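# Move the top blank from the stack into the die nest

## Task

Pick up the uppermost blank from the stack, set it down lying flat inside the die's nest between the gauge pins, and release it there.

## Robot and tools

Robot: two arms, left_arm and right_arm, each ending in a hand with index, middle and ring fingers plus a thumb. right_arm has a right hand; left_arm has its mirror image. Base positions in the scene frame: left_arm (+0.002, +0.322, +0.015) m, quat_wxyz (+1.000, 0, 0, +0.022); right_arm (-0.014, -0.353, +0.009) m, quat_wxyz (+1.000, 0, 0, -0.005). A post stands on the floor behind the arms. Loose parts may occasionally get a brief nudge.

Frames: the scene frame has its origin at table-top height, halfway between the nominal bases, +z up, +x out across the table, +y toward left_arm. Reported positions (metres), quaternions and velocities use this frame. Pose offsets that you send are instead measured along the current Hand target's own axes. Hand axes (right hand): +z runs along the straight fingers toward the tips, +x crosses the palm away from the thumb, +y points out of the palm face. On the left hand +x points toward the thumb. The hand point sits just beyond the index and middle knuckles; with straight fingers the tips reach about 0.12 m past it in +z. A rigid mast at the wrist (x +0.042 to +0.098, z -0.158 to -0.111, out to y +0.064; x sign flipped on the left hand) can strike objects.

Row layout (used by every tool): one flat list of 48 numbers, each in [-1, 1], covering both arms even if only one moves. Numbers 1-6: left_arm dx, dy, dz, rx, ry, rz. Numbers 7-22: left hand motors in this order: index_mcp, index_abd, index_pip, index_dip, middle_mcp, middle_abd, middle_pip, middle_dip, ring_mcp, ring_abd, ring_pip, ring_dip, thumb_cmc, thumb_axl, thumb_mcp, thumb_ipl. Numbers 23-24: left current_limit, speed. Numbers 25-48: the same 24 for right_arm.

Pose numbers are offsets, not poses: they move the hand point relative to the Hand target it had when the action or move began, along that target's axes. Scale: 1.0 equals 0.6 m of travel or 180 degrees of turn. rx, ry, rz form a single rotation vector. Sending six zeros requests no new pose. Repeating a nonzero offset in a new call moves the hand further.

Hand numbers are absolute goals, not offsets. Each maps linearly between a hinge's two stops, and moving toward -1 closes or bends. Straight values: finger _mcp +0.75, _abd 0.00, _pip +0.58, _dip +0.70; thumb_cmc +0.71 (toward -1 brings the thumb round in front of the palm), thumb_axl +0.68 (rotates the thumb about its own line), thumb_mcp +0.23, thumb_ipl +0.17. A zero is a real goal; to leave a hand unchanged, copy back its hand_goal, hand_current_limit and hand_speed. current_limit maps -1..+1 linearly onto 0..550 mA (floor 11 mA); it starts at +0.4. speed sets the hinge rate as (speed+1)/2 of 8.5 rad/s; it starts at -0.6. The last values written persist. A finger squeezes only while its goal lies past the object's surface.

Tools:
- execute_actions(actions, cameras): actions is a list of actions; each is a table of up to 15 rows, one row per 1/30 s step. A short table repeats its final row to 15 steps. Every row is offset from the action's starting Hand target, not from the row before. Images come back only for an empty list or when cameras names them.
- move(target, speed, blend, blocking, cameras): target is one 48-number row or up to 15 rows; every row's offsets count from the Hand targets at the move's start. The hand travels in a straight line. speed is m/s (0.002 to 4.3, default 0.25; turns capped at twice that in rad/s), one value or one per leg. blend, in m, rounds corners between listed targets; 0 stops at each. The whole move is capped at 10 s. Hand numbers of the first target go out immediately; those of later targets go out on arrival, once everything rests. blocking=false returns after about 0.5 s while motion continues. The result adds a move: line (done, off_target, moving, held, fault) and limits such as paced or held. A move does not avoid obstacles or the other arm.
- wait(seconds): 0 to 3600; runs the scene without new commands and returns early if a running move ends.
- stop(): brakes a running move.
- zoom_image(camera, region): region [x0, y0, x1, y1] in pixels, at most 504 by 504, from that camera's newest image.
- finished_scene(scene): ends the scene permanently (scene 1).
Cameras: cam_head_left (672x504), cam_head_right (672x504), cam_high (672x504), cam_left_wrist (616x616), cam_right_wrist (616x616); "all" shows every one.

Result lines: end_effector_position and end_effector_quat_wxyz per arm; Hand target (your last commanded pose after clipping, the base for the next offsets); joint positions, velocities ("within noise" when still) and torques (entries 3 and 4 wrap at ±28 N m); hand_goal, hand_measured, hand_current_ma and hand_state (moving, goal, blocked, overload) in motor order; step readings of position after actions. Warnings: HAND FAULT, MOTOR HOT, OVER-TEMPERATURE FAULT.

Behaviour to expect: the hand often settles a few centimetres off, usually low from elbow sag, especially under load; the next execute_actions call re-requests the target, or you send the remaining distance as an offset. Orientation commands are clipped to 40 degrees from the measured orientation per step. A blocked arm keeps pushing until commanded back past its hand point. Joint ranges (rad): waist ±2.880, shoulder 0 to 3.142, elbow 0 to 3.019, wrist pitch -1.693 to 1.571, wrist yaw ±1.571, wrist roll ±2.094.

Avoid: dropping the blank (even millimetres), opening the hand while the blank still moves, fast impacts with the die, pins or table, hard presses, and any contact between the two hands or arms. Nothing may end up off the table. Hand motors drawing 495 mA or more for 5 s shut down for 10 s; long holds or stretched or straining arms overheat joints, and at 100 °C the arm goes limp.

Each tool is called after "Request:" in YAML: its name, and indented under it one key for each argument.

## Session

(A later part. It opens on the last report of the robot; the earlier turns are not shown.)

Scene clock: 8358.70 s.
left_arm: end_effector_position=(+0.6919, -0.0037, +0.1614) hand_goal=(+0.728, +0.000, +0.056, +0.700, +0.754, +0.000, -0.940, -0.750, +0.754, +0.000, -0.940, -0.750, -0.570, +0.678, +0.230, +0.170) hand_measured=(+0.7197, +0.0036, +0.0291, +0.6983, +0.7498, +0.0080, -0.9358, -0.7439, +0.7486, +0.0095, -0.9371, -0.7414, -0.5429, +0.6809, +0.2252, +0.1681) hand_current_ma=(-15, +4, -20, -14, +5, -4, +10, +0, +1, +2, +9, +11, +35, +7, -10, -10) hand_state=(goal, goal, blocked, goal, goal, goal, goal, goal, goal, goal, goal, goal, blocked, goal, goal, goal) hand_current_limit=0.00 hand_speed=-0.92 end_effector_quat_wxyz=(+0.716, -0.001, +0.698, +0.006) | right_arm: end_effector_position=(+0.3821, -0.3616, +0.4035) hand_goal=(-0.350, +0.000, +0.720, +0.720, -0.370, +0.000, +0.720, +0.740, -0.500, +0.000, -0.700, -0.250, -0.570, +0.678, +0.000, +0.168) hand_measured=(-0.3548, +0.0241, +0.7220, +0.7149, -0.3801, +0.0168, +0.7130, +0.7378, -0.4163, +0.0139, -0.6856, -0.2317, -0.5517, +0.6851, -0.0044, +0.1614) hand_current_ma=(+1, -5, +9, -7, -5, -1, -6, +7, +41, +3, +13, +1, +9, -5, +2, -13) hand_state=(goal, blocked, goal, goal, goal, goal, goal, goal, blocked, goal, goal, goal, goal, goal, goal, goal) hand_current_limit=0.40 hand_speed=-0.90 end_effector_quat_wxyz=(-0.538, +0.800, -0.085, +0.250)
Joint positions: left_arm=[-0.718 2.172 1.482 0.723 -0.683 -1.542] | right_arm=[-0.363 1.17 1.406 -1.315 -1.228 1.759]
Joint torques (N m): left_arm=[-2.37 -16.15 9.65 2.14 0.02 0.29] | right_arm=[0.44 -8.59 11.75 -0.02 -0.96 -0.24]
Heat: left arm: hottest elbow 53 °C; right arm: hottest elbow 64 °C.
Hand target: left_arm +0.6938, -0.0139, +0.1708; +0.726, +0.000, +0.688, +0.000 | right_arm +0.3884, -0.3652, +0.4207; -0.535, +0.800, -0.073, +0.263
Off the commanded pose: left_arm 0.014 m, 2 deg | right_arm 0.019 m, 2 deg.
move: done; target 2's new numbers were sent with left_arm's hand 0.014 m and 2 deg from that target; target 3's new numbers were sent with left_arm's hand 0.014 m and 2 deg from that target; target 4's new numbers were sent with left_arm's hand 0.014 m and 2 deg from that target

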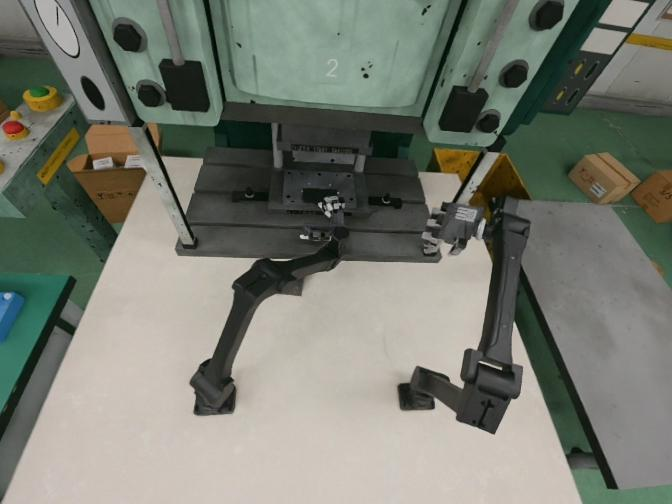

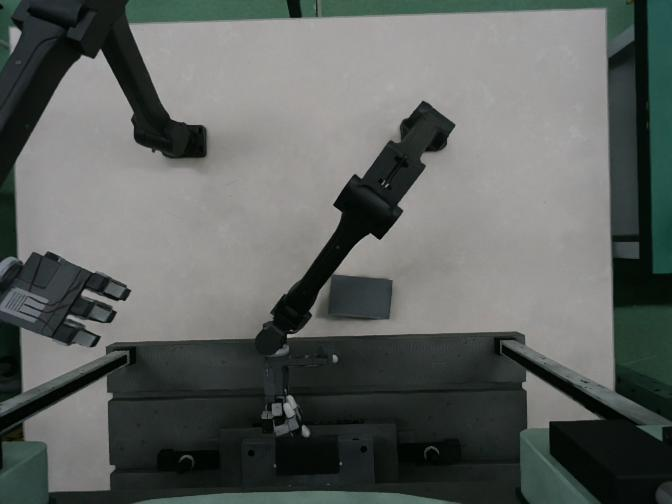

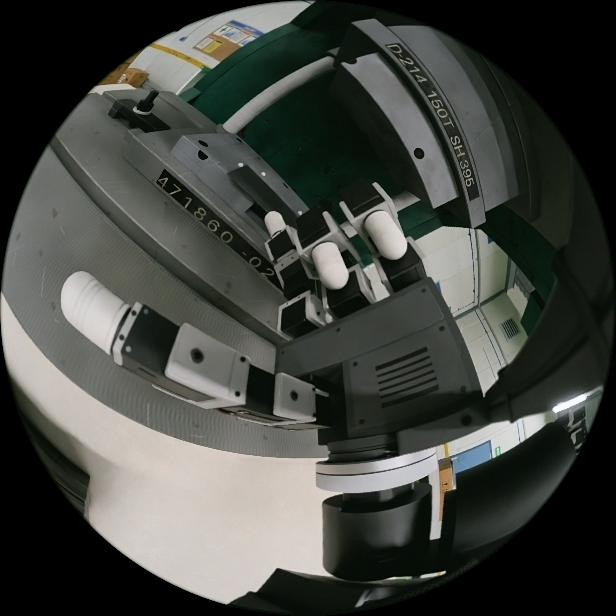

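Request:
move:
  target:
    - [0,0,0,0,0,0,0.966,0.0,-0.50,0.70,0.753,0,-0.94,-0.75,0.753,0,-0.94,-0.75,-0.571,0.678,0.23,0.17,0.0,-0.85,0,0,0,0,0,0,-0.35,0,0.72,0.72,-0.37,0,0.72,0.74,-0.50,0,-0.70,-0.25,-0.571,0.678,0.0,0.168,0.40,-0.9]

Request:
move:
  target: [-0.025,0.0,0.0367,0,0,0,0.966,0.0,-0.50,0.70,0.753,0,-0.94,-0.75,0.753,0,-0.94,-0.75,-0.571,0.678,0.23,0.17,0.0,-0.85,0,0,0,0,0,0,-0.35,0,0.72,0.72,-0.37,0,0.72,0.74,-0.50,0,-0.70,-0.25,-0.571,0.678,0.0,0.168,0.40,-0.9]
  speed: 0.03
  cameras: ["cam_head_left","cam_high","cam_left_wrist"]

Request:
zoom_image:
  camera: "cam_high"
  region: [265, 415, 345, 495]

Request:
zoom_image:
  camera: "cam_left_wrist"
  region: [150, 130, 350, 330]

Request:
zoom_image:
  camera: "cam_head_left"
  region: [295, 180, 345, 215]

Scene clock: 8382.77 s.
left_arm: end_effector_position=(+0.6919, -0.0037, +0.1614) hand_goal=(+0.966, +0.000, -0.500, +0.700, +0.754, +0.000, -0.940, -0.750, +0.754, +0.000, -0.940, -0.750, -0.570, +0.678, +0.230, +0.170) hand_measured=(+0.9657, +0.0036, -0.4970, +0.6996, +0.7498, +0.0080, -0.9358, -0.7439, +0.7486, +0.0095, -0.9371, -0.7414, -0.5416, +0.6820, +0.2252, +0.1681) hand_current_ma=(-8, +8, +12, -9, +11, -4, +6, +1, -1, +0, +9, +6, +37, +5, -10, -9) hand_state=(goal, goal, goal, goal, goal, goal, goal, goal, goal, goal, goal, goal, blocked, goal, goal, goal) hand_current_limit=0.00 hand_speed=-0.85 end_effector_quat_wxyz=(+0.716, -0.001, +0.698, +0.006) | right_arm: end_effector_position=(+0.3821, -0.3616, +0.4035) hand_goal=(-0.350, +0.000, +0.720, +0.720, -0.370, +0.000, +0.720, +0.740, -0.500, +0.000, -0.700, -0.250, -0.570, +0.678, +0.000, +0.168) hand_measured=(-0.3560, +0.0241, +0.7220, +0.7162, -0.3801, +0.0168, +0.7117, +0.7366, -0.4163, +0.0124, -0.6856, -0.2317, -0.5517, +0.6841, -0.0044, +0.1614) hand_current_ma=(+6, +1, +6, -10, +0, -6, -1, +0, +45, +3, +6, +6, +21, -1, +4, -4) hand_state=(goal, blocked, goal, goal, goal, goal, goal, goal, blocked, goal, goal, goal, goal, goal, goal, goal) hand_current_limit=0.40 hand_speed=-0.90 end_effector_quat_wxyz=(-0.538, +0.800, -0.085, +0.250)
Joint positions: left_arm=[-0.718 2.172 1.482 0.723 -0.683 -1.542] | right_arm=[-0.363 1.17 1.406 -1.315 -1.228 1.759]
Joint torques (N m): left_arm=[-1.85 -16.15 9.7 2.25 0.04 0.25] | right_arm=[0.32 -8.41 11.74 -0.08 -0.97 -0.22]
Heat: left arm: hottest elbow 53 °C; right arm: hottest elbow 64 °C.
Hand target: left_arm +0.6938, -0.0139, +0.1708; +0.726, +0.000, +0.688, +0.000 | right_arm +0.3884, -0.3652, +0.4207; -0.535, +0.800, -0.073, +0.263
Off the commanded pose: left_arm 0.014 m, 2 deg | right_arm 0.019 m, 2 deg.
move: done

Scene clock: 8384.03 s.
left_arm: end_effector_position=(+0.6986, -0.0110, +0.1670) hand_goal=(+0.966, +0.000, -0.500, +0.700, +0.754, +0.000, -0.940, -0.750, +0.754, +0.000, -0.940, -0.750, -0.570, +0.678, +0.230, +0.170) hand_measured=(+0.9645, +0.0036, -0.4957, +0.6996, +0.7498, +0.0080, -0.9346, -0.7439, +0.7486, +0.0109, -0.9371, -0.7414, -0.5429, +0.6809, +0.2252, +0.1681) hand_current_ma=(-11, +7, +11, -12, +7, +0, +10, +4, +0, +4, +7, +8, +37, +14, -9, -7) hand_state=(goal, goal, goal, goal, goal, goal, goal, goal, goal, goal, goal, goal, blocked, goal, goal, goal) hand_current_limit=0.00 hand_speed=-0.85 end_effector_quat_wxyz=(+0.714, +0.008, +0.700, +0.001) | right_arm: end_effector_position=(+0.3821, -0.3616, +0.4035) hand_goal=(-0.350, +0.000, +0.720, +0.720, -0.370, +0.000, +0.720, +0.740, -0.500, +0.000, -0.700, -0.250, -0.570, +0.678, +0.000, +0.168) hand_measured=(-0.3548, +0.0241, +0.7207, +0.7162, -0.3801, +0.0168, +0.7117, +0.7366, -0.4175, +0.0124, -0.6856, -0.2317, -0.5517, +0.6841, -0.0034, +0.1624) hand_current_ma=(+5, -3, +6, -10, -5, +1, -3, +2, +44, -3, +6, +5, +15, -4, +5, -3) hand_state=(goal, blocked, goal, goal, goal, goal, goal, goal, blocked, goal, goal, goal, goal, goal, goal, goal) hand_current_limit=0.40 hand_speed=-0.90 end_effector_quat_wxyz=(-0.538, +0.800, -0.085, +0.250)
Joint positions: left_arm=[-0.718 2.174 1.511 0.689 -0.665 -1.542] | right_arm=[-0.363 1.17 1.406 -1.315 -1.228 1.759]
Joint torques (N m): left_arm=[-0.97 -16.09 12.37 1.17 0.13 0.24] | right_arm=[0.38 -8 11.9 0.05 -1.01 -0.24]
Heat: left arm: hottest elbow 53 °C; right arm: hottest elbow 64 °C.
Hand target: left_arm +0.7150, -0.0139, +0.1869; +0.726, +0.000, +0.688, +0.000 | right_arm +0.3884, -0.3652, +0.4207; -0.535, +0.800, -0.073, +0.263
Off the commanded pose: left_arm 0.026 m, 2 deg | right_arm 0.019 m, 2 deg.
move: off_target (left_arm)

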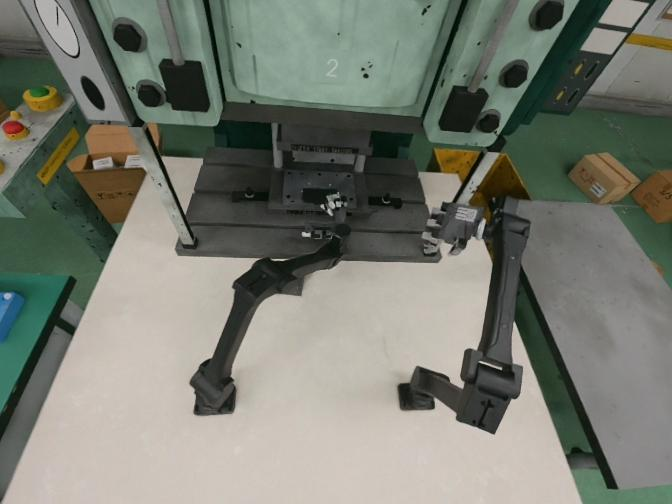

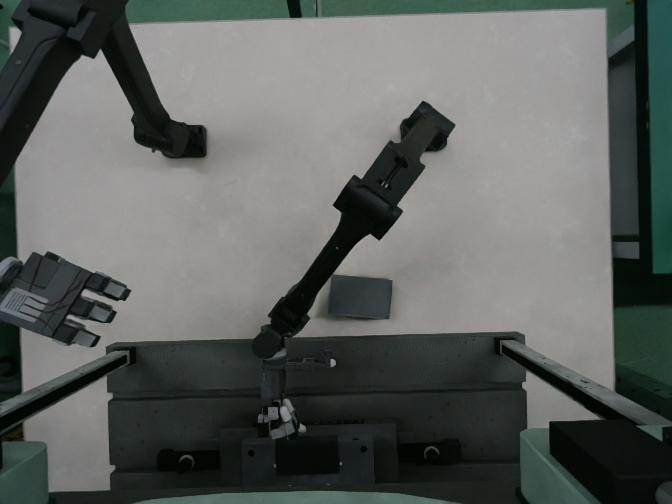

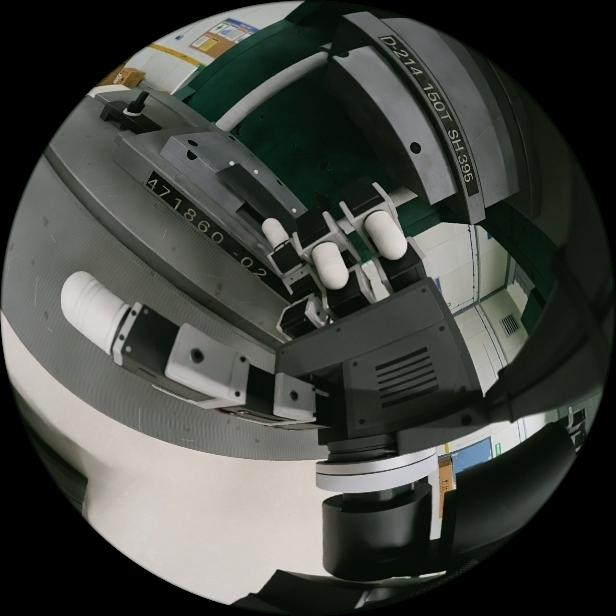

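Scaled by 6.300 from the camera's image (finer frame: 960x720).

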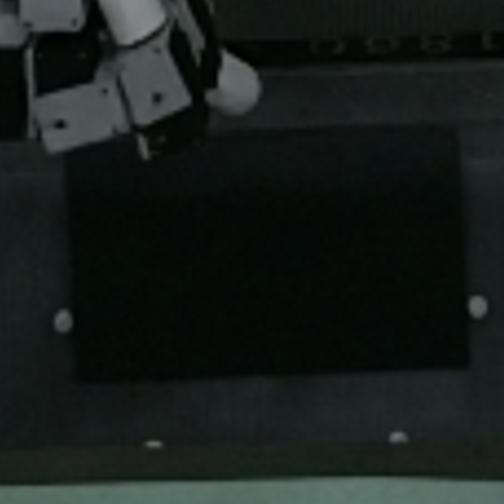

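Scaled by 2.520 from the camera's image (finer frame: 880x880).

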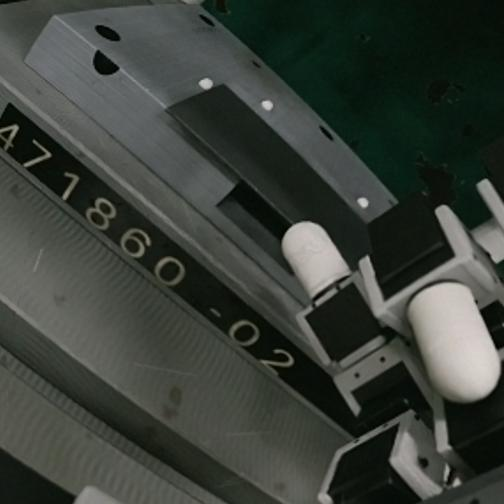

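Scaled by 10.080 from the camera's image (finer frame: 960x720).

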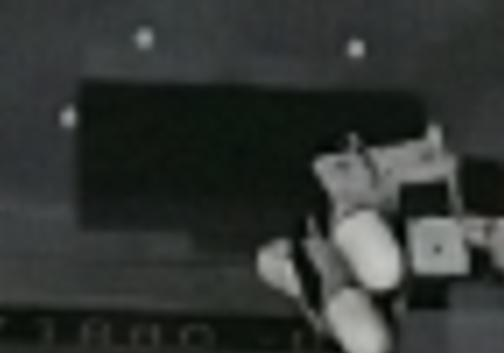

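Request:
move:
  target: [0.005,0.030,0.0217,0,0,0,0.966,0.0,-0.50,0.70,0.753,0,-0.94,-0.75,0.753,0,-0.94,-0.75,-0.571,0.678,0.23,0.17,0.0,-0.85,0,0,0,0,0,0,-0.35,0,0.72,0.72,-0.37,0,0.72,0.74,-0.50,0,-0.70,-0.25,-0.571,0.678,0.0,0.168,0.40,-0.9]
  speed: 0.03

Scene clock: 8390.87 s.
left_arm: end_effector_position=(+0.7121, +0.0067, +0.1646) hand_goal=(+0.966, +0.000, -0.500, +0.700, +0.754, +0.000, -0.940, -0.750, +0.754, +0.000, -0.940, -0.750, -0.570, +0.678, +0.230, +0.170) hand_measured=(+0.9657, +0.0036, -0.4970, +0.6996, +0.7523, +0.0080, -0.9358, -0.7439, +0.7523, +0.0095, -0.9371, -0.7414, -0.5429, +0.6809, +0.2262, +0.1681) hand_current_ma=(-11, +7, +8, -10, +4, -5, +15, +2, +4, -4, +6, +5, +35, +13, -12, -12) hand_state=(goal, goal, goal, goal, goal, goal, goal, goal, goal, goal, goal, goal, blocked, goal, goal, goal) hand_current_limit=0.00 hand_speed=-0.85 end_effector_quat_wxyz=(+0.713, +0.008, +0.701, +0.003) | right_arm: end_effector_position=(+0.3821, -0.3616, +0.4035) hand_goal=(-0.350, +0.000, +0.720, +0.720, -0.370, +0.000, +0.720, +0.740, -0.500, +0.000, -0.700, -0.250, -0.570, +0.678, +0.000, +0.168) hand_measured=(-0.3548, +0.0256, +0.7220, +0.7149, -0.3801, +0.0168, +0.7130, +0.7366, -0.4163, +0.0124, -0.6869, -0.2317, -0.5517, +0.6841, -0.0044, +0.1605) hand_current_ma=(+8, +4, +8, -11, -10, +3, -6, +3, +42, +0, +12, +6, +16, -3, +2, -7) hand_state=(goal, blocked, goal, goal, goal, goal, goal, goal, blocked, goal, goal, goal, goal, goal, goal, goal) hand_current_limit=0.40 hand_speed=-0.90 end_effector_quat_wxyz=(-0.538, +0.800, -0.085, +0.250)
Joint positions: left_arm=[-0.685 2.178 1.511 0.689 -0.633 -1.542] | right_arm=[-0.363 1.17 1.406 -1.315 -1.228 1.759]
Joint torques (N m): left_arm=[-0.5 -16.03 12.36 1.29 0.12 0.21] | right_arm=[0.5 -8.23 11.82 0.02 -0.98 -0.23]
Heat: left arm: hottest elbow 53 °C; right arm: hottest elbow 64 °C.
Hand target: left_arm +0.7281, +0.0039, +0.1847; +0.726, +0.000, +0.688, +0.000 | right_arm +0.3884, -0.3652, +0.4207; -0.535, +0.800, -0.073, +0.263
Off the commanded pose: left_arm 0.026 m, 2 deg | right_arm 0.019 m, 2 deg.
move: off_target (left_arm)

Request:
move:
  target: [0.0,-0.0233,0.0,0,0,0,0.966,0.0,-0.50,0.70,0.753,0,-0.94,-0.75,0.753,0,-0.94,-0.75,-0.571,0.678,0.23,0.17,0.0,-0.85,0,0,0,0,0,0,-0.35,0,0.72,0.72,-0.37,0,0.72,0.74,-0.50,0,-0.70,-0.25,-0.571,0.678,0.0,0.168,0.40,-0.9]
  speed: 0.02

Scene clock: 8400.30 s.
left_arm: end_effector_position=(+0.7166, +0.0048, +0.1628) hand_goal=(+0.966, +0.000, -0.500, +0.700, +0.754, +0.000, -0.940, -0.750, +0.754, +0.000, -0.940, -0.750, -0.570, +0.678, +0.230, +0.170) hand_measured=(+0.9597, +0.0036, -0.5073, +0.6983, +0.7535, +0.0080, -0.9358, -0.7439, +0.7523, +0.0095, -0.9384, -0.7414, -0.5416, +0.6809, +0.2262, +0.1681) hand_current_ma=(-13, +4, +6, -11, +3, -4, +12, +3, +6, +0, +6, +10, +36, +12, -9, -12) hand_state=(goal, goal, goal, goal, goal, goal, goal, goal, goal, goal, goal, goal, blocked, goal, goal, goal) hand_current_limit=0.00 hand_speed=-0.85 end_effector_quat_wxyz=(+0.713, +0.004, +0.701, +0.008) | right_arm: end_effector_position=(+0.3821, -0.3616, +0.4035) hand_goal=(-0.350, +0.000, +0.720, +0.720, -0.370, +0.000, +0.720, +0.740, -0.500, +0.000, -0.700, -0.250, -0.570, +0.678, +0.000, +0.168) hand_measured=(-0.3560, +0.0241, +0.7207, +0.7149, -0.3789, +0.0183, +0.7130, +0.7366, -0.4163, +0.0139, -0.6869, -0.2317, -0.5517, +0.6841, -0.0054, +0.1614) hand_current_ma=(+2, +6, +7, -8, -4, +0, -8, -1, +47, -6, +11, +3, +13, +0, -2, -1) hand_state=(goal, blocked, goal, goal, goal, goal, goal, goal, blocked, goal, goal, goal, goal, goal, goal, goal) hand_current_limit=0.40 hand_speed=-0.90 end_effector_quat_wxyz=(-0.538, +0.800, -0.085, +0.250)
Joint positions: left_arm=[-0.685 2.195 1.538 0.677 -0.646 -1.542] | right_arm=[-0.363 1.17 1.406 -1.315 -1.228 1.759]
Joint torques (N m): left_arm=[-1.55 -16.26 12.74 1.16 -0.02 0.2] | right_arm=[0.67 -8.29 11.9 -0.06 -0.99 -0.24]
Heat: left arm: hottest elbow 54 °C; right arm: hottest elbow 64 °C.
Hand target: left_arm +0.7281, -0.0100, +0.1844; +0.726, +0.000, +0.688, +0.000 | right_arm +0.3884, -0.3652, +0.4207; -0.535, +0.800, -0.073, +0.263
Off the commanded pose: left_arm 0.029 m, 2 deg | right_arm 0.019 m, 2 deg.
move: off_target (left_arm)

Request:
wait:
  seconds: 0.1
  cameras: ["cam_high","cam_head_left","cam_left_wrist"]

Request:
zoom_image:
  camera: "cam_high"
  region: [265, 415, 345, 495]

Request:
zoom_image:
  camera: "cam_left_wrist"
  region: [150, 130, 350, 330]

Request:
zoom_image:
  camera: "cam_head_left"
  region: [295, 180, 345, 215]

Scene clock: 8406.10 s.
left_arm: end_effector_position=(+0.7166, +0.0048, +0.1628) hand_goal=(+0.966, +0.000, -0.500, +0.700, +0.754, +0.000, -0.940, -0.750, +0.754, +0.000, -0.940, -0.750, -0.570, +0.678, +0.230, +0.170) hand_measured=(+0.9585, +0.0036, -0.5073, +0.6983, +0.7523, +0.0080, -0.9358, -0.7439, +0.7523, +0.0109, -0.9384, -0.7414, -0.5429, +0.6809, +0.2252, +0.1681) hand_current_ma=(-16, +10, +2, -13, +7, +1, +7, +5, +0, -1, +7, +14, +40, +10, -13, -12) hand_state=(goal, goal, goal, goal, goal, goal, goal, goal, goal, goal, goal, goal, blocked, goal, goal, goal) hand_current_limit=0.00 hand_speed=-0.85 end_effector_quat_wxyz=(+0.713, +0.004, +0.701, +0.008) | right_arm: end_effector_position=(+0.3821, -0.3616, +0.4035) hand_goal=(-0.350, +0.000, +0.720, +0.720, -0.370, +0.000, +0.720, +0.740, -0.500, +0.000, -0.700, -0.250, -0.570, +0.678, +0.000, +0.168) hand_measured=(-0.3560, +0.0241, +0.7207, +0.7162, -0.3801, +0.0168, +0.7130, +0.7366, -0.4163, +0.0124, -0.6856, -0.2317, -0.5517, +0.6841, -0.0044, +0.1624) hand_current_ma=(+8, +0, +8, -5, +1, +0, -3, +1, +50, -3, +10, +8, +4, -2, +0, -4) hand_state=(goal, blocked, goal, goal, goal, goal, goal, goal, blocked, goal, goal, goal, goal, goal, goal, goal) hand_current_limit=0.40 hand_speed=-0.90 end_effector_quat_wxyz=(-0.538, +0.800, -0.085, +0.250)
Joint positions: left_arm=[-0.685 2.195 1.538 0.677 -0.646 -1.542] | right_arm=[-0.363 1.17 1.406 -1.315 -1.228 1.759]
Joint torques (N m): left_arm=[-2.14 -16.32 12.78 1.13 -0.01 0.21] | right_arm=[0.32 -8.47 11.85 -0.01 -0.99 -0.24]
Heat: left arm: hottest elbow 55 °C; right arm: hottest elbow 64 °C.
Hand target: left_arm +0.7281, -0.0100, +0.1844; +0.726, +0.000, +0.688, +0.000 | right_arm +0.3884, -0.3652, +0.4207; -0.535, +0.800, -0.073, +0.263
Off the commanded pose: left_arm 0.029 m, 2 deg | right_arm 0.019 m, 2 deg.
wait: 0.10 s; at rest from the start
Images, in order (width x height): cam_head_left 672x504, cam_high 672x504, cam_left_wrist 616x616.

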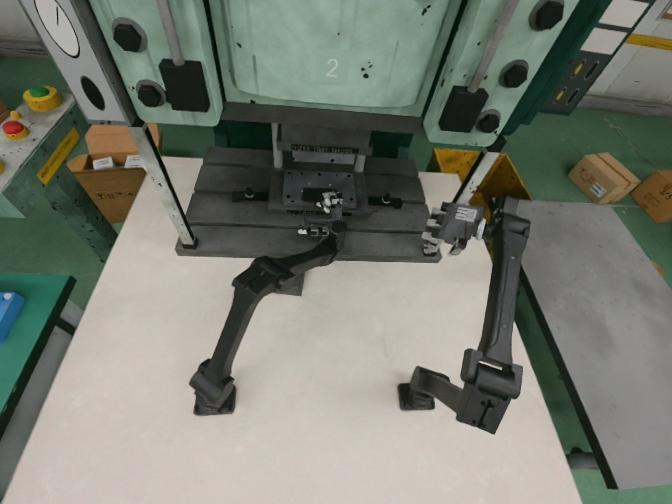

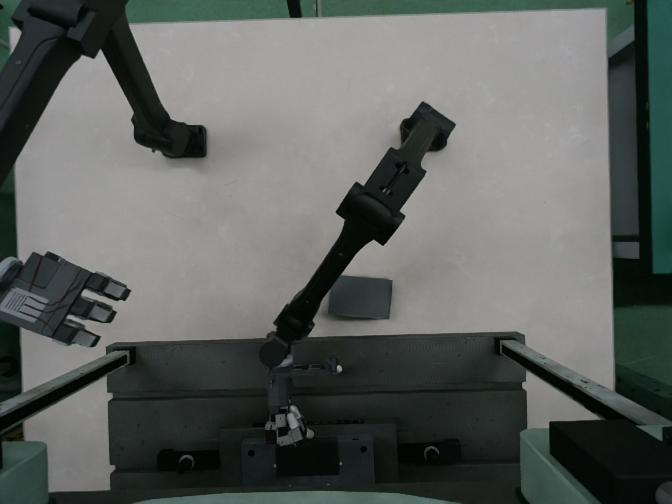

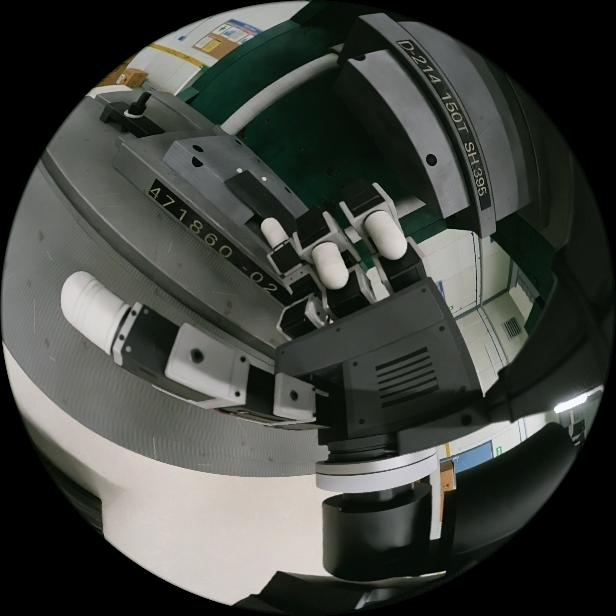

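Scaled by 6.300 from the camera's image (finer frame: 960x720).

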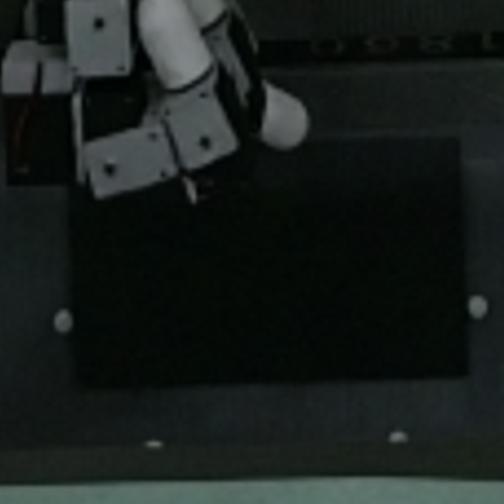

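Scaled by 2.520 from the camera's image (finer frame: 880x880).

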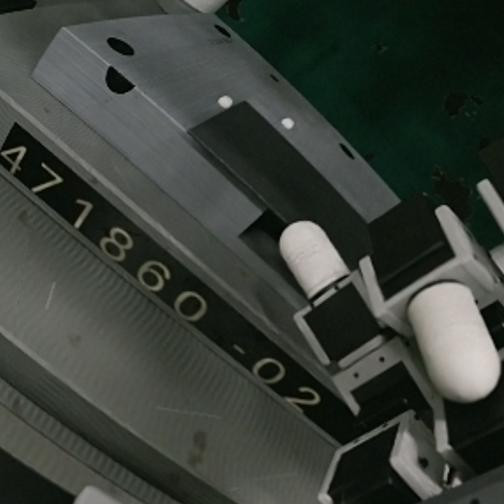

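Scaled by 10.080 from the camera's image (finer frame: 960x720).

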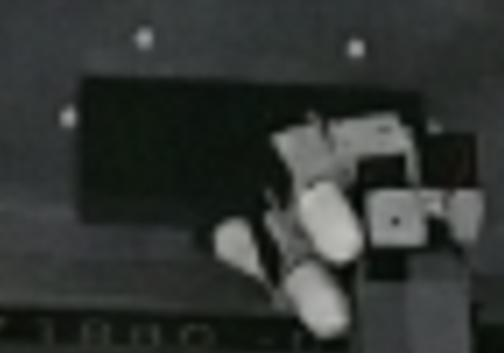

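Request:
move:
  target:
    - [0,0,0,0,0,0,0.966,0.0,-0.64,0.70,0.753,0,-0.94,-0.75,0.753,0,-0.94,-0.75,-0.571,0.678,0.23,0.17,0.0,-0.85,0,0,0,0,0,0,-0.35,0,0.72,0.72,-0.37,0,0.72,0.74,-0.50,0,-0.70,-0.25,-0.571,0.678,0.0,0.168,0.40,-0.9]

Request:
move:
  target: [0.0,-0.0092,-0.005,0,0,0,0.966,0.0,-0.64,0.70,0.753,0,-0.94,-0.75,0.753,0,-0.94,-0.75,-0.571,0.678,0.23,0.17,0.0,-0.85,0,0,0,0,0,0,-0.35,0,0.72,0.72,-0.37,0,0.72,0.74,-0.50,0,-0.70,-0.25,-0.571,0.678,0.0,0.168,0.40,-0.9]
  speed: 0.02
  cameras: ["cam_head_left","cam_high"]

Request:
zoom_image:
  camera: "cam_high"
  region: [265, 415, 345, 495]

Scene clock: 8421.47 s.
left_arm: end_effector_position=(+0.7166, +0.0048, +0.1625) hand_goal=(+0.966, +0.000, -0.640, +0.700, +0.754, +0.000, -0.940, -0.750, +0.754, +0.000, -0.940, -0.750, -0.570, +0.678, +0.230, +0.170) hand_measured=(+0.9657, +0.0051, -0.6369, +0.6996, +0.7523, +0.0080, -0.9358, -0.7439, +0.7511, +0.0109, -0.9384, -0.7426, -0.5416, +0.6809, +0.2262, +0.1681) hand_current_ma=(-12, +2, +10, -10, +10, -2, +9, +1, +8, -2, +10, +7, +38, +12, -7, -9) hand_state=(goal, goal, goal, goal, goal, goal, goal, goal, goal, goal, goal, goal, blocked, goal, goal, goal) hand_current_limit=0.00 hand_speed=-0.85 end_effector_quat_wxyz=(+0.713, +0.004, +0.702, +0.008) | right_arm: end_effector_position=(+0.3821, -0.3616, +0.4035) hand_goal=(-0.350, +0.000, +0.720, +0.720, -0.370, +0.000, +0.720, +0.740, -0.500, +0.000, -0.700, -0.250, -0.570, +0.678, +0.000, +0.168) hand_measured=(-0.3560, +0.0256, +0.7207, +0.7162, -0.3801, +0.0168, +0.7130, +0.7366, -0.4175, +0.0124, -0.6856, -0.2317, -0.5517, +0.6841, -0.0044, +0.1614) hand_current_ma=(+1, -2, +6, -8, -2, -3, -8, +0, +48, +2, +14, +5, +11, +2, +7, -5) hand_state=(goal, blocked, goal, goal, goal, goal, goal, goal, blocked, goal, goal, goal, goal, goal, goal, goal) hand_current_limit=0.40 hand_speed=-0.90 end_effector_quat_wxyz=(-0.538, +0.800, -0.085, +0.250)
Joint positions: left_arm=[-0.685 2.195 1.538 0.677 -0.646 -1.542] | right_arm=[-0.363 1.17 1.406 -1.315 -1.228 1.759]
Joint torques (N m): left_arm=[-1.73 -16.32 12.83 1.03 -0.02 0.23] | right_arm=[0.97 -8.23 11.84 0.1 -0.97 -0.24]
Heat: left arm: hottest elbow 57 °C; right arm: hottest elbow 64 °C.
Hand target: left_arm +0.7281, -0.0100, +0.1846; +0.726, +0.000, +0.688, +0.000 | right_arm +0.3884, -0.3652, +0.4207; -0.535, +0.800, -0.073, +0.263
Off the commanded pose: left_arm 0.029 m, 2 deg | right_arm 0.019 m, 2 deg.
move: done

Scene clock: 8422.07 s.
left_arm: end_effector_position=(+0.7147, +0.0035, +0.1608) hand_goal=(+0.966, +0.000, -0.640, +0.700, +0.754, +0.000, -0.940, -0.750, +0.754, +0.000, -0.940, -0.750, -0.570, +0.678, +0.230, +0.170) hand_measured=(+0.9657, +0.0036, -0.6369, +0.6996, +0.7523, +0.0080, -0.9358, -0.7452, +0.7511, +0.0109, -0.9371, -0.7414, -0.5429, +0.6809, +0.2262, +0.1681) hand_current_ma=(-10, +10, +9, -9, +11, -4, +9, +3, +2, +3, +11, +11, +36, +14, -9, -11) hand_state=(goal, goal, goal, goal, goal, goal, goal, goal, goal, goal, goal, goal, blocked, goal, goal, goal) hand_current_limit=0.00 hand_speed=-0.85 end_effector_quat_wxyz=(+0.712, +0.003, +0.702, +0.010) | right_arm: end_effector_position=(+0.3821, -0.3616, +0.4035) hand_goal=(-0.350, +0.000, +0.720, +0.720, -0.370, +0.000, +0.720, +0.740, -0.500, +0.000, -0.700, -0.250, -0.570, +0.678, +0.000, +0.168) hand_measured=(-0.3560, +0.0256, +0.7207, +0.7149, -0.3789, +0.0168, +0.7130, +0.7378, -0.4175, +0.0124, -0.6869, -0.2317, -0.5517, +0.6841, -0.0054, +0.1624) hand_current_ma=(+1, +7, +12, -6, -2, +2, -6, +7, +43, +3, +16, +0, +10, -4, +4, -8) hand_state=(goal, blocked, goal, goal, goal, goal, goal, goal, blocked, goal, goal, goal, goal, goal, goal, goal) hand_current_limit=0.40 hand_speed=-0.90 end_effector_quat_wxyz=(-0.538, +0.800, -0.085, +0.250)
Joint positions: left_arm=[-0.689 2.197 1.538 0.677 -0.654 -1.542] | right_arm=[-0.363 1.17 1.406 -1.315 -1.228 1.759]
Joint torques (N m): left_arm=[-2.43 -16.15 12.96 1.11 -0.04 0.23] | right_arm=[0.62 -8.47 11.89 0.02 -0.98 -0.24]
Heat: left arm: hottest elbow 57 °C; right arm: hottest elbow 64 °C.
Hand target: left_arm +0.7250, -0.0156, +0.1842; +0.726, +0.000, +0.688, +0.000 | right_arm +0.3884, -0.3652, +0.4207; -0.535, +0.800, -0.073, +0.263
Off the commanded pose: left_arm 0.032 m, 3 deg | right_arm 0.019 m, 2 deg.
move: off_target (left_arm)

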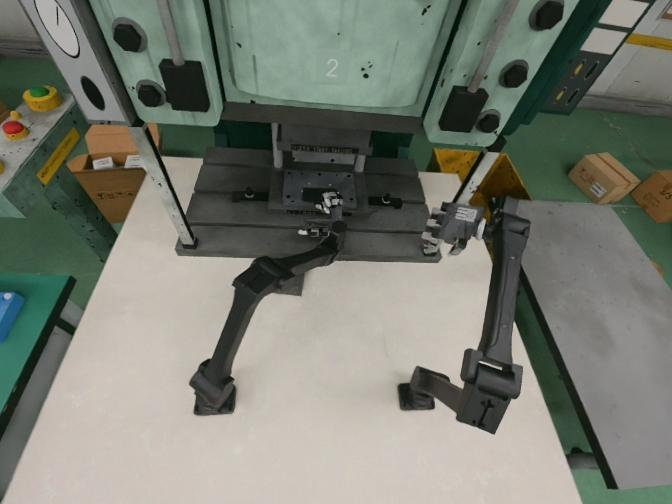

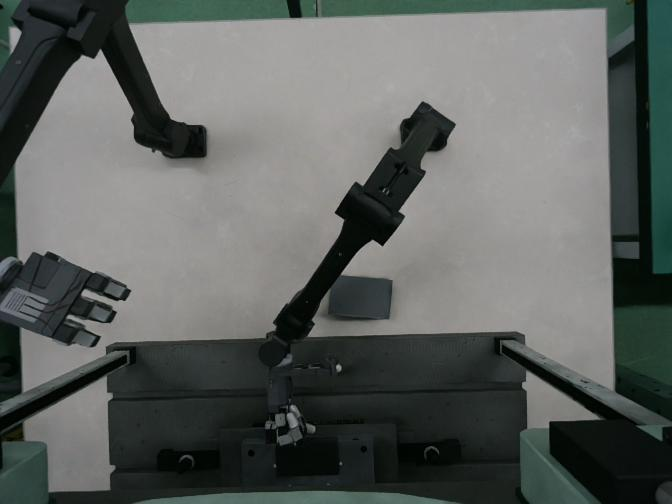

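Scaled by 6.300 from the camera's image (finer frame: 960x720).

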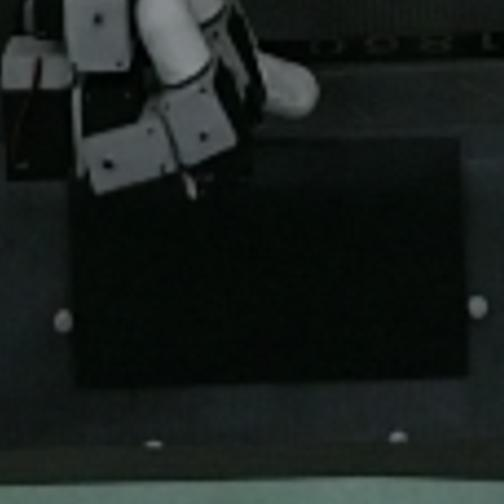

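Request:
move:
  target: [0.0,-0.0110,-0.003,0,0,0,0.966,0.0,-0.64,0.70,0.753,0,-0.94,-0.75,0.753,0,-0.94,-0.75,-0.571,0.678,0.23,0.17,0.0,-0.85,0,0,0,0,0,0,-0.35,0,0.72,0.72,-0.37,0,0.72,0.74,-0.50,0,-0.70,-0.25,-0.571,0.678,0.0,0.168,0.40,-0.9]
  speed: 0.02
  cameras: ["cam_head_left","cam_high"]

Request:
zoom_image:
  camera: "cam_high"
  region: [265, 415, 345, 495]

Scene clock: 8428.43 s.
left_arm: end_effector_position=(+0.7137, -0.0054, +0.1623) hand_goal=(+0.966, +0.000, -0.640, +0.700, +0.754, +0.000, -0.940, -0.750, +0.754, +0.000, -0.940, -0.750, -0.570, +0.678, +0.230, +0.170) hand_measured=(+0.9657, +0.0036, -0.6369, +0.6996, +0.7523, +0.0065, -0.9358, -0.7439, +0.7511, +0.0109, -0.9384, -0.7414, -0.5429, +0.6809, +0.2262, +0.1681) hand_current_ma=(-13, +8, +11, -14, +6, -6, +7, +3, +2, +3, +11, +9, +38, +13, -10, -11) hand_state=(goal, goal, goal, goal, goal, goal, goal, goal, goal, goal, goal, goal, blocked, goal, goal, goal) hand_current_limit=0.00 hand_speed=-0.85 end_effector_quat_wxyz=(+0.713, +0.003, +0.701, +0.008) | right_arm: end_effector_position=(+0.3821, -0.3616, +0.4035) hand_goal=(-0.350, +0.000, +0.720, +0.720, -0.370, +0.000, +0.720, +0.740, -0.500, +0.000, -0.700, -0.250, -0.570, +0.678, +0.000, +0.168) hand_measured=(-0.3548, +0.0241, +0.7207, +0.7162, -0.3789, +0.0168, +0.7117, +0.7378, -0.4163, +0.0139, -0.6856, -0.2317, -0.5517, +0.6851, -0.0044, +0.1614) hand_current_ma=(+4, +4, +11, -10, -1, +4, -6, -1, +44, +1, +12, +5, +15, +3, +3, -5) hand_state=(goal, blocked, goal, goal, goal, goal, goal, goal, blocked, goal, goal, goal, goal, goal, goal, goal) hand_current_limit=0.40 hand_speed=-0.90 end_effector_quat_wxyz=(-0.538, +0.800, -0.085, +0.250)
Joint positions: left_arm=[-0.7 2.204 1.554 0.671 -0.663 -1.542] | right_arm=[-0.363 1.17 1.406 -1.315 -1.228 1.759]
Joint torques (N m): left_arm=[-2.43 -16.44 12.62 1.17 -0.07 0.25] | right_arm=[0.62 -8.29 11.93 -0.03 -0.96 -0.24]
Heat: left arm: hottest elbow 58 °C; right arm: hottest elbow 64 °C.
Hand target: left_arm +0.7233, -0.0221, +0.1842; +0.726, +0.000, +0.688, +0.000 | right_arm +0.3884, -0.3652, +0.4207; -0.535, +0.800, -0.073, +0.263
Off the commanded pose: left_arm 0.029 m, 2 deg | right_arm 0.019 m, 2 deg.
move: off_target (left_arm)

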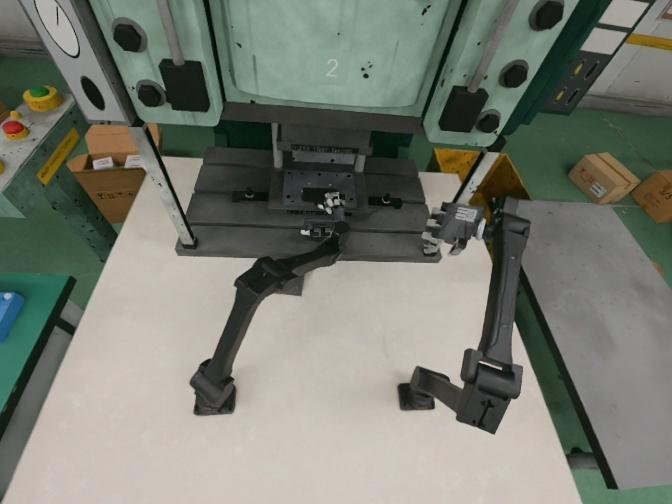

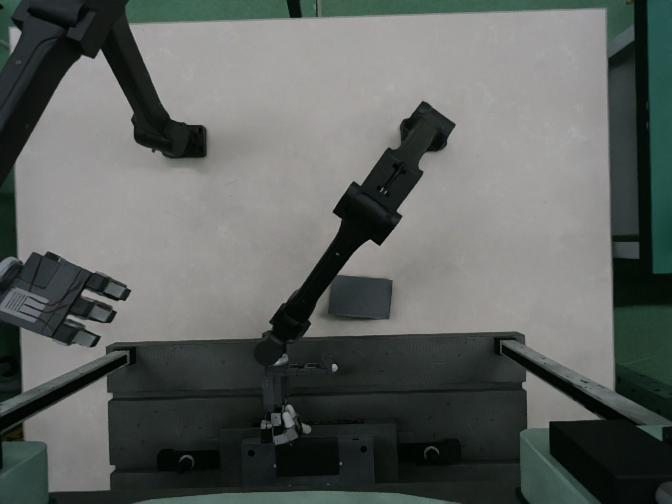

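Scaled by 6.300 from the camera's image (finer frame: 960x720).

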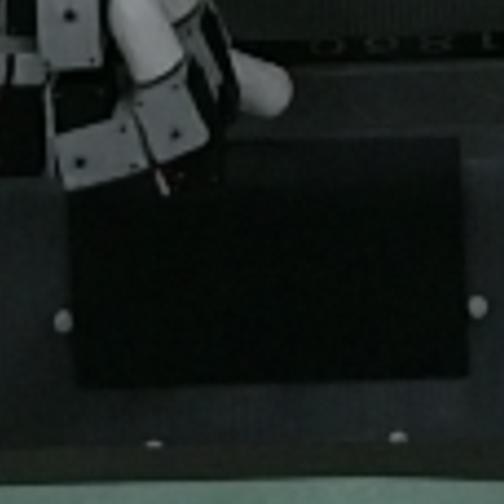

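Request:
move:
  target: [0.0,0.0,0.0133,0,0,0,0.966,0.0,-0.64,0.70,0.753,0,-0.94,-0.75,0.753,0,-0.94,-0.75,-0.571,0.678,0.23,0.17,0.0,-0.85,0,0,0,0,0,0,-0.35,0,0.72,0.72,-0.37,0,0.72,0.74,-0.50,0,-0.70,-0.25,-0.571,0.678,0.0,0.168,0.40,-0.9]
  speed: 0.02
  cameras: ["cam_head_left","cam_high","cam_left_wrist"]

Request:
zoom_image:
  camera: "cam_high"
  region: [265, 415, 345, 495]

Request:
zoom_image:
  camera: "cam_left_wrist"
  region: [150, 130, 350, 330]

Scene clock: 8449.40 s.
left_arm: end_effector_position=(+0.7190, -0.0099, +0.1628) hand_goal=(+0.966, +0.000, -0.640, +0.700, +0.754, +0.000, -0.940, -0.750, +0.754, +0.000, -0.940, -0.750, -0.570, +0.678, +0.230, +0.170) hand_measured=(+0.9645, +0.0036, -0.6369, +0.6996, +0.7523, +0.0080, -0.9358, -0.7452, +0.7511, +0.0109, -0.9384, -0.7414, -0.5429, +0.6809, +0.2262, +0.1681) hand_current_ma=(-10, +8, +9, -7, +6, -3, +9, +3, +5, +3, +4, +6, +41, +10, -10, -10) hand_state=(goal, goal, goal, goal, goal, goal, goal, goal, goal, goal, goal, goal, blocked, goal, goal, goal) hand_current_limit=0.00 hand_speed=-0.85 end_effector_quat_wxyz=(+0.713, +0.004, +0.701, +0.007) | right_arm: end_effector_position=(+0.3821, -0.3616, +0.4035) hand_goal=(-0.350, +0.000, +0.720, +0.720, -0.370, +0.000, +0.720, +0.740, -0.500, +0.000, -0.700, -0.250, -0.570, +0.678, +0.000, +0.168) hand_measured=(-0.3560, +0.0256, +0.7220, +0.7149, -0.3801, +0.0168, +0.7117, +0.7366, -0.4175, +0.0124, -0.6856, -0.2330, -0.5529, +0.6830, -0.0034, +0.1614) hand_current_ma=(+4, -1, +7, -9, -4, -1, -6, +6, +53, +6, +5, +0, +17, +2, +0, -2) hand_state=(goal, blocked, goal, goal, goal, goal, goal, goal, blocked, goal, goal, goal, goal, goal, goal, goal) hand_current_limit=0.40 hand_speed=-0.90 end_effector_quat_wxyz=(-0.538, +0.800, -0.085, +0.250)
Joint positions: left_arm=[-0.7 2.217 1.58 0.658 -0.66 -1.542] | right_arm=[-0.363 1.17 1.406 -1.315 -1.228 1.759]
Joint torques (N m): left_arm=[-1.79 -16.44 12.71 1.18 0.11 0.23] | right_arm=[0.73 -8.41 11.96 0.03 -0.95 -0.21]
Heat: left arm: hottest elbow 60 °C; right arm: hottest elbow 64 °C.
Hand target: left_arm +0.7313, -0.0221, +0.1848; +0.726, +0.000, +0.688, +0.000 | right_arm +0.3884, -0.3652, +0.4207; -0.535, +0.800, -0.073, +0.263
Off the commanded pose: left_arm 0.028 m, 2 deg | right_arm 0.019 m, 2 deg.
move: off_target (left_arm)

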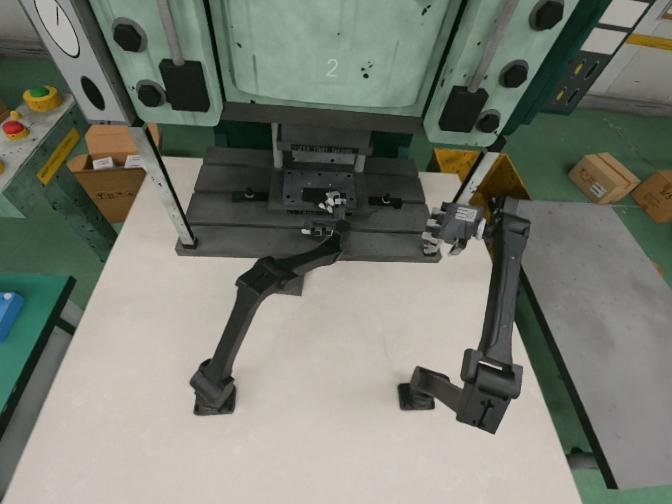

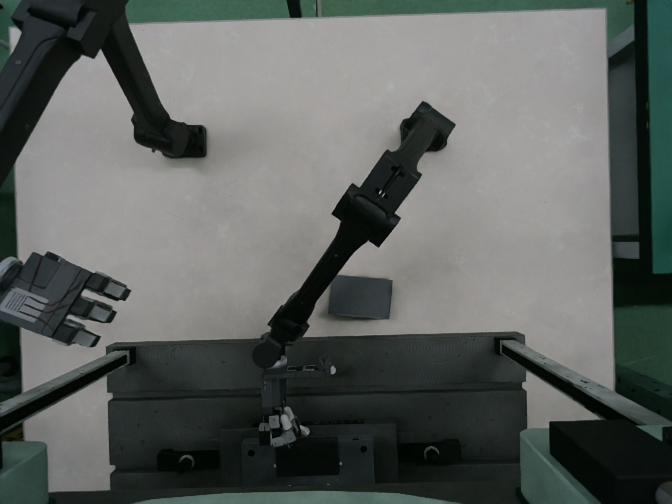

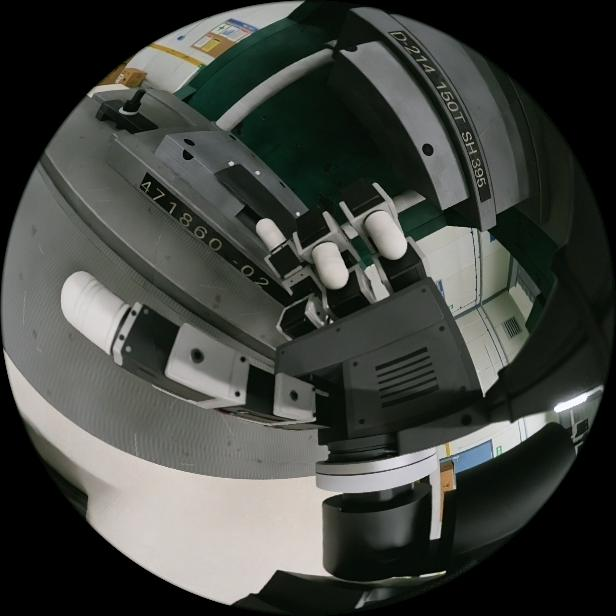

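Scaled by 6.300 from the camera's image (finer frame: 960x720).

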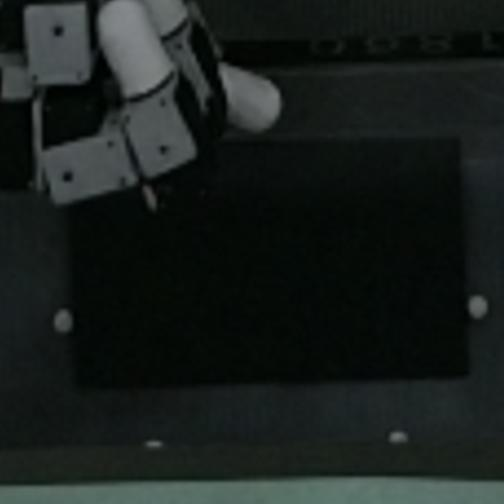

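Scaled by 2.520 from the camera's image (finer frame: 880x880).

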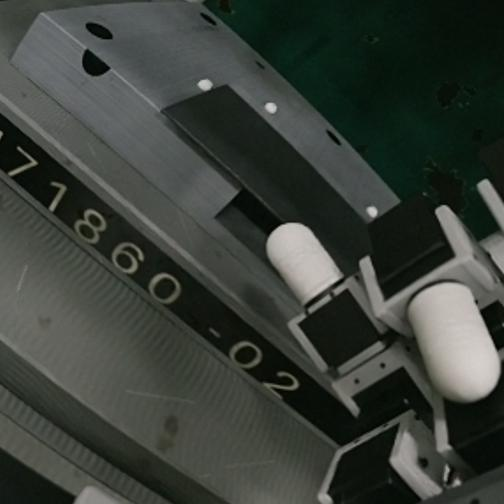

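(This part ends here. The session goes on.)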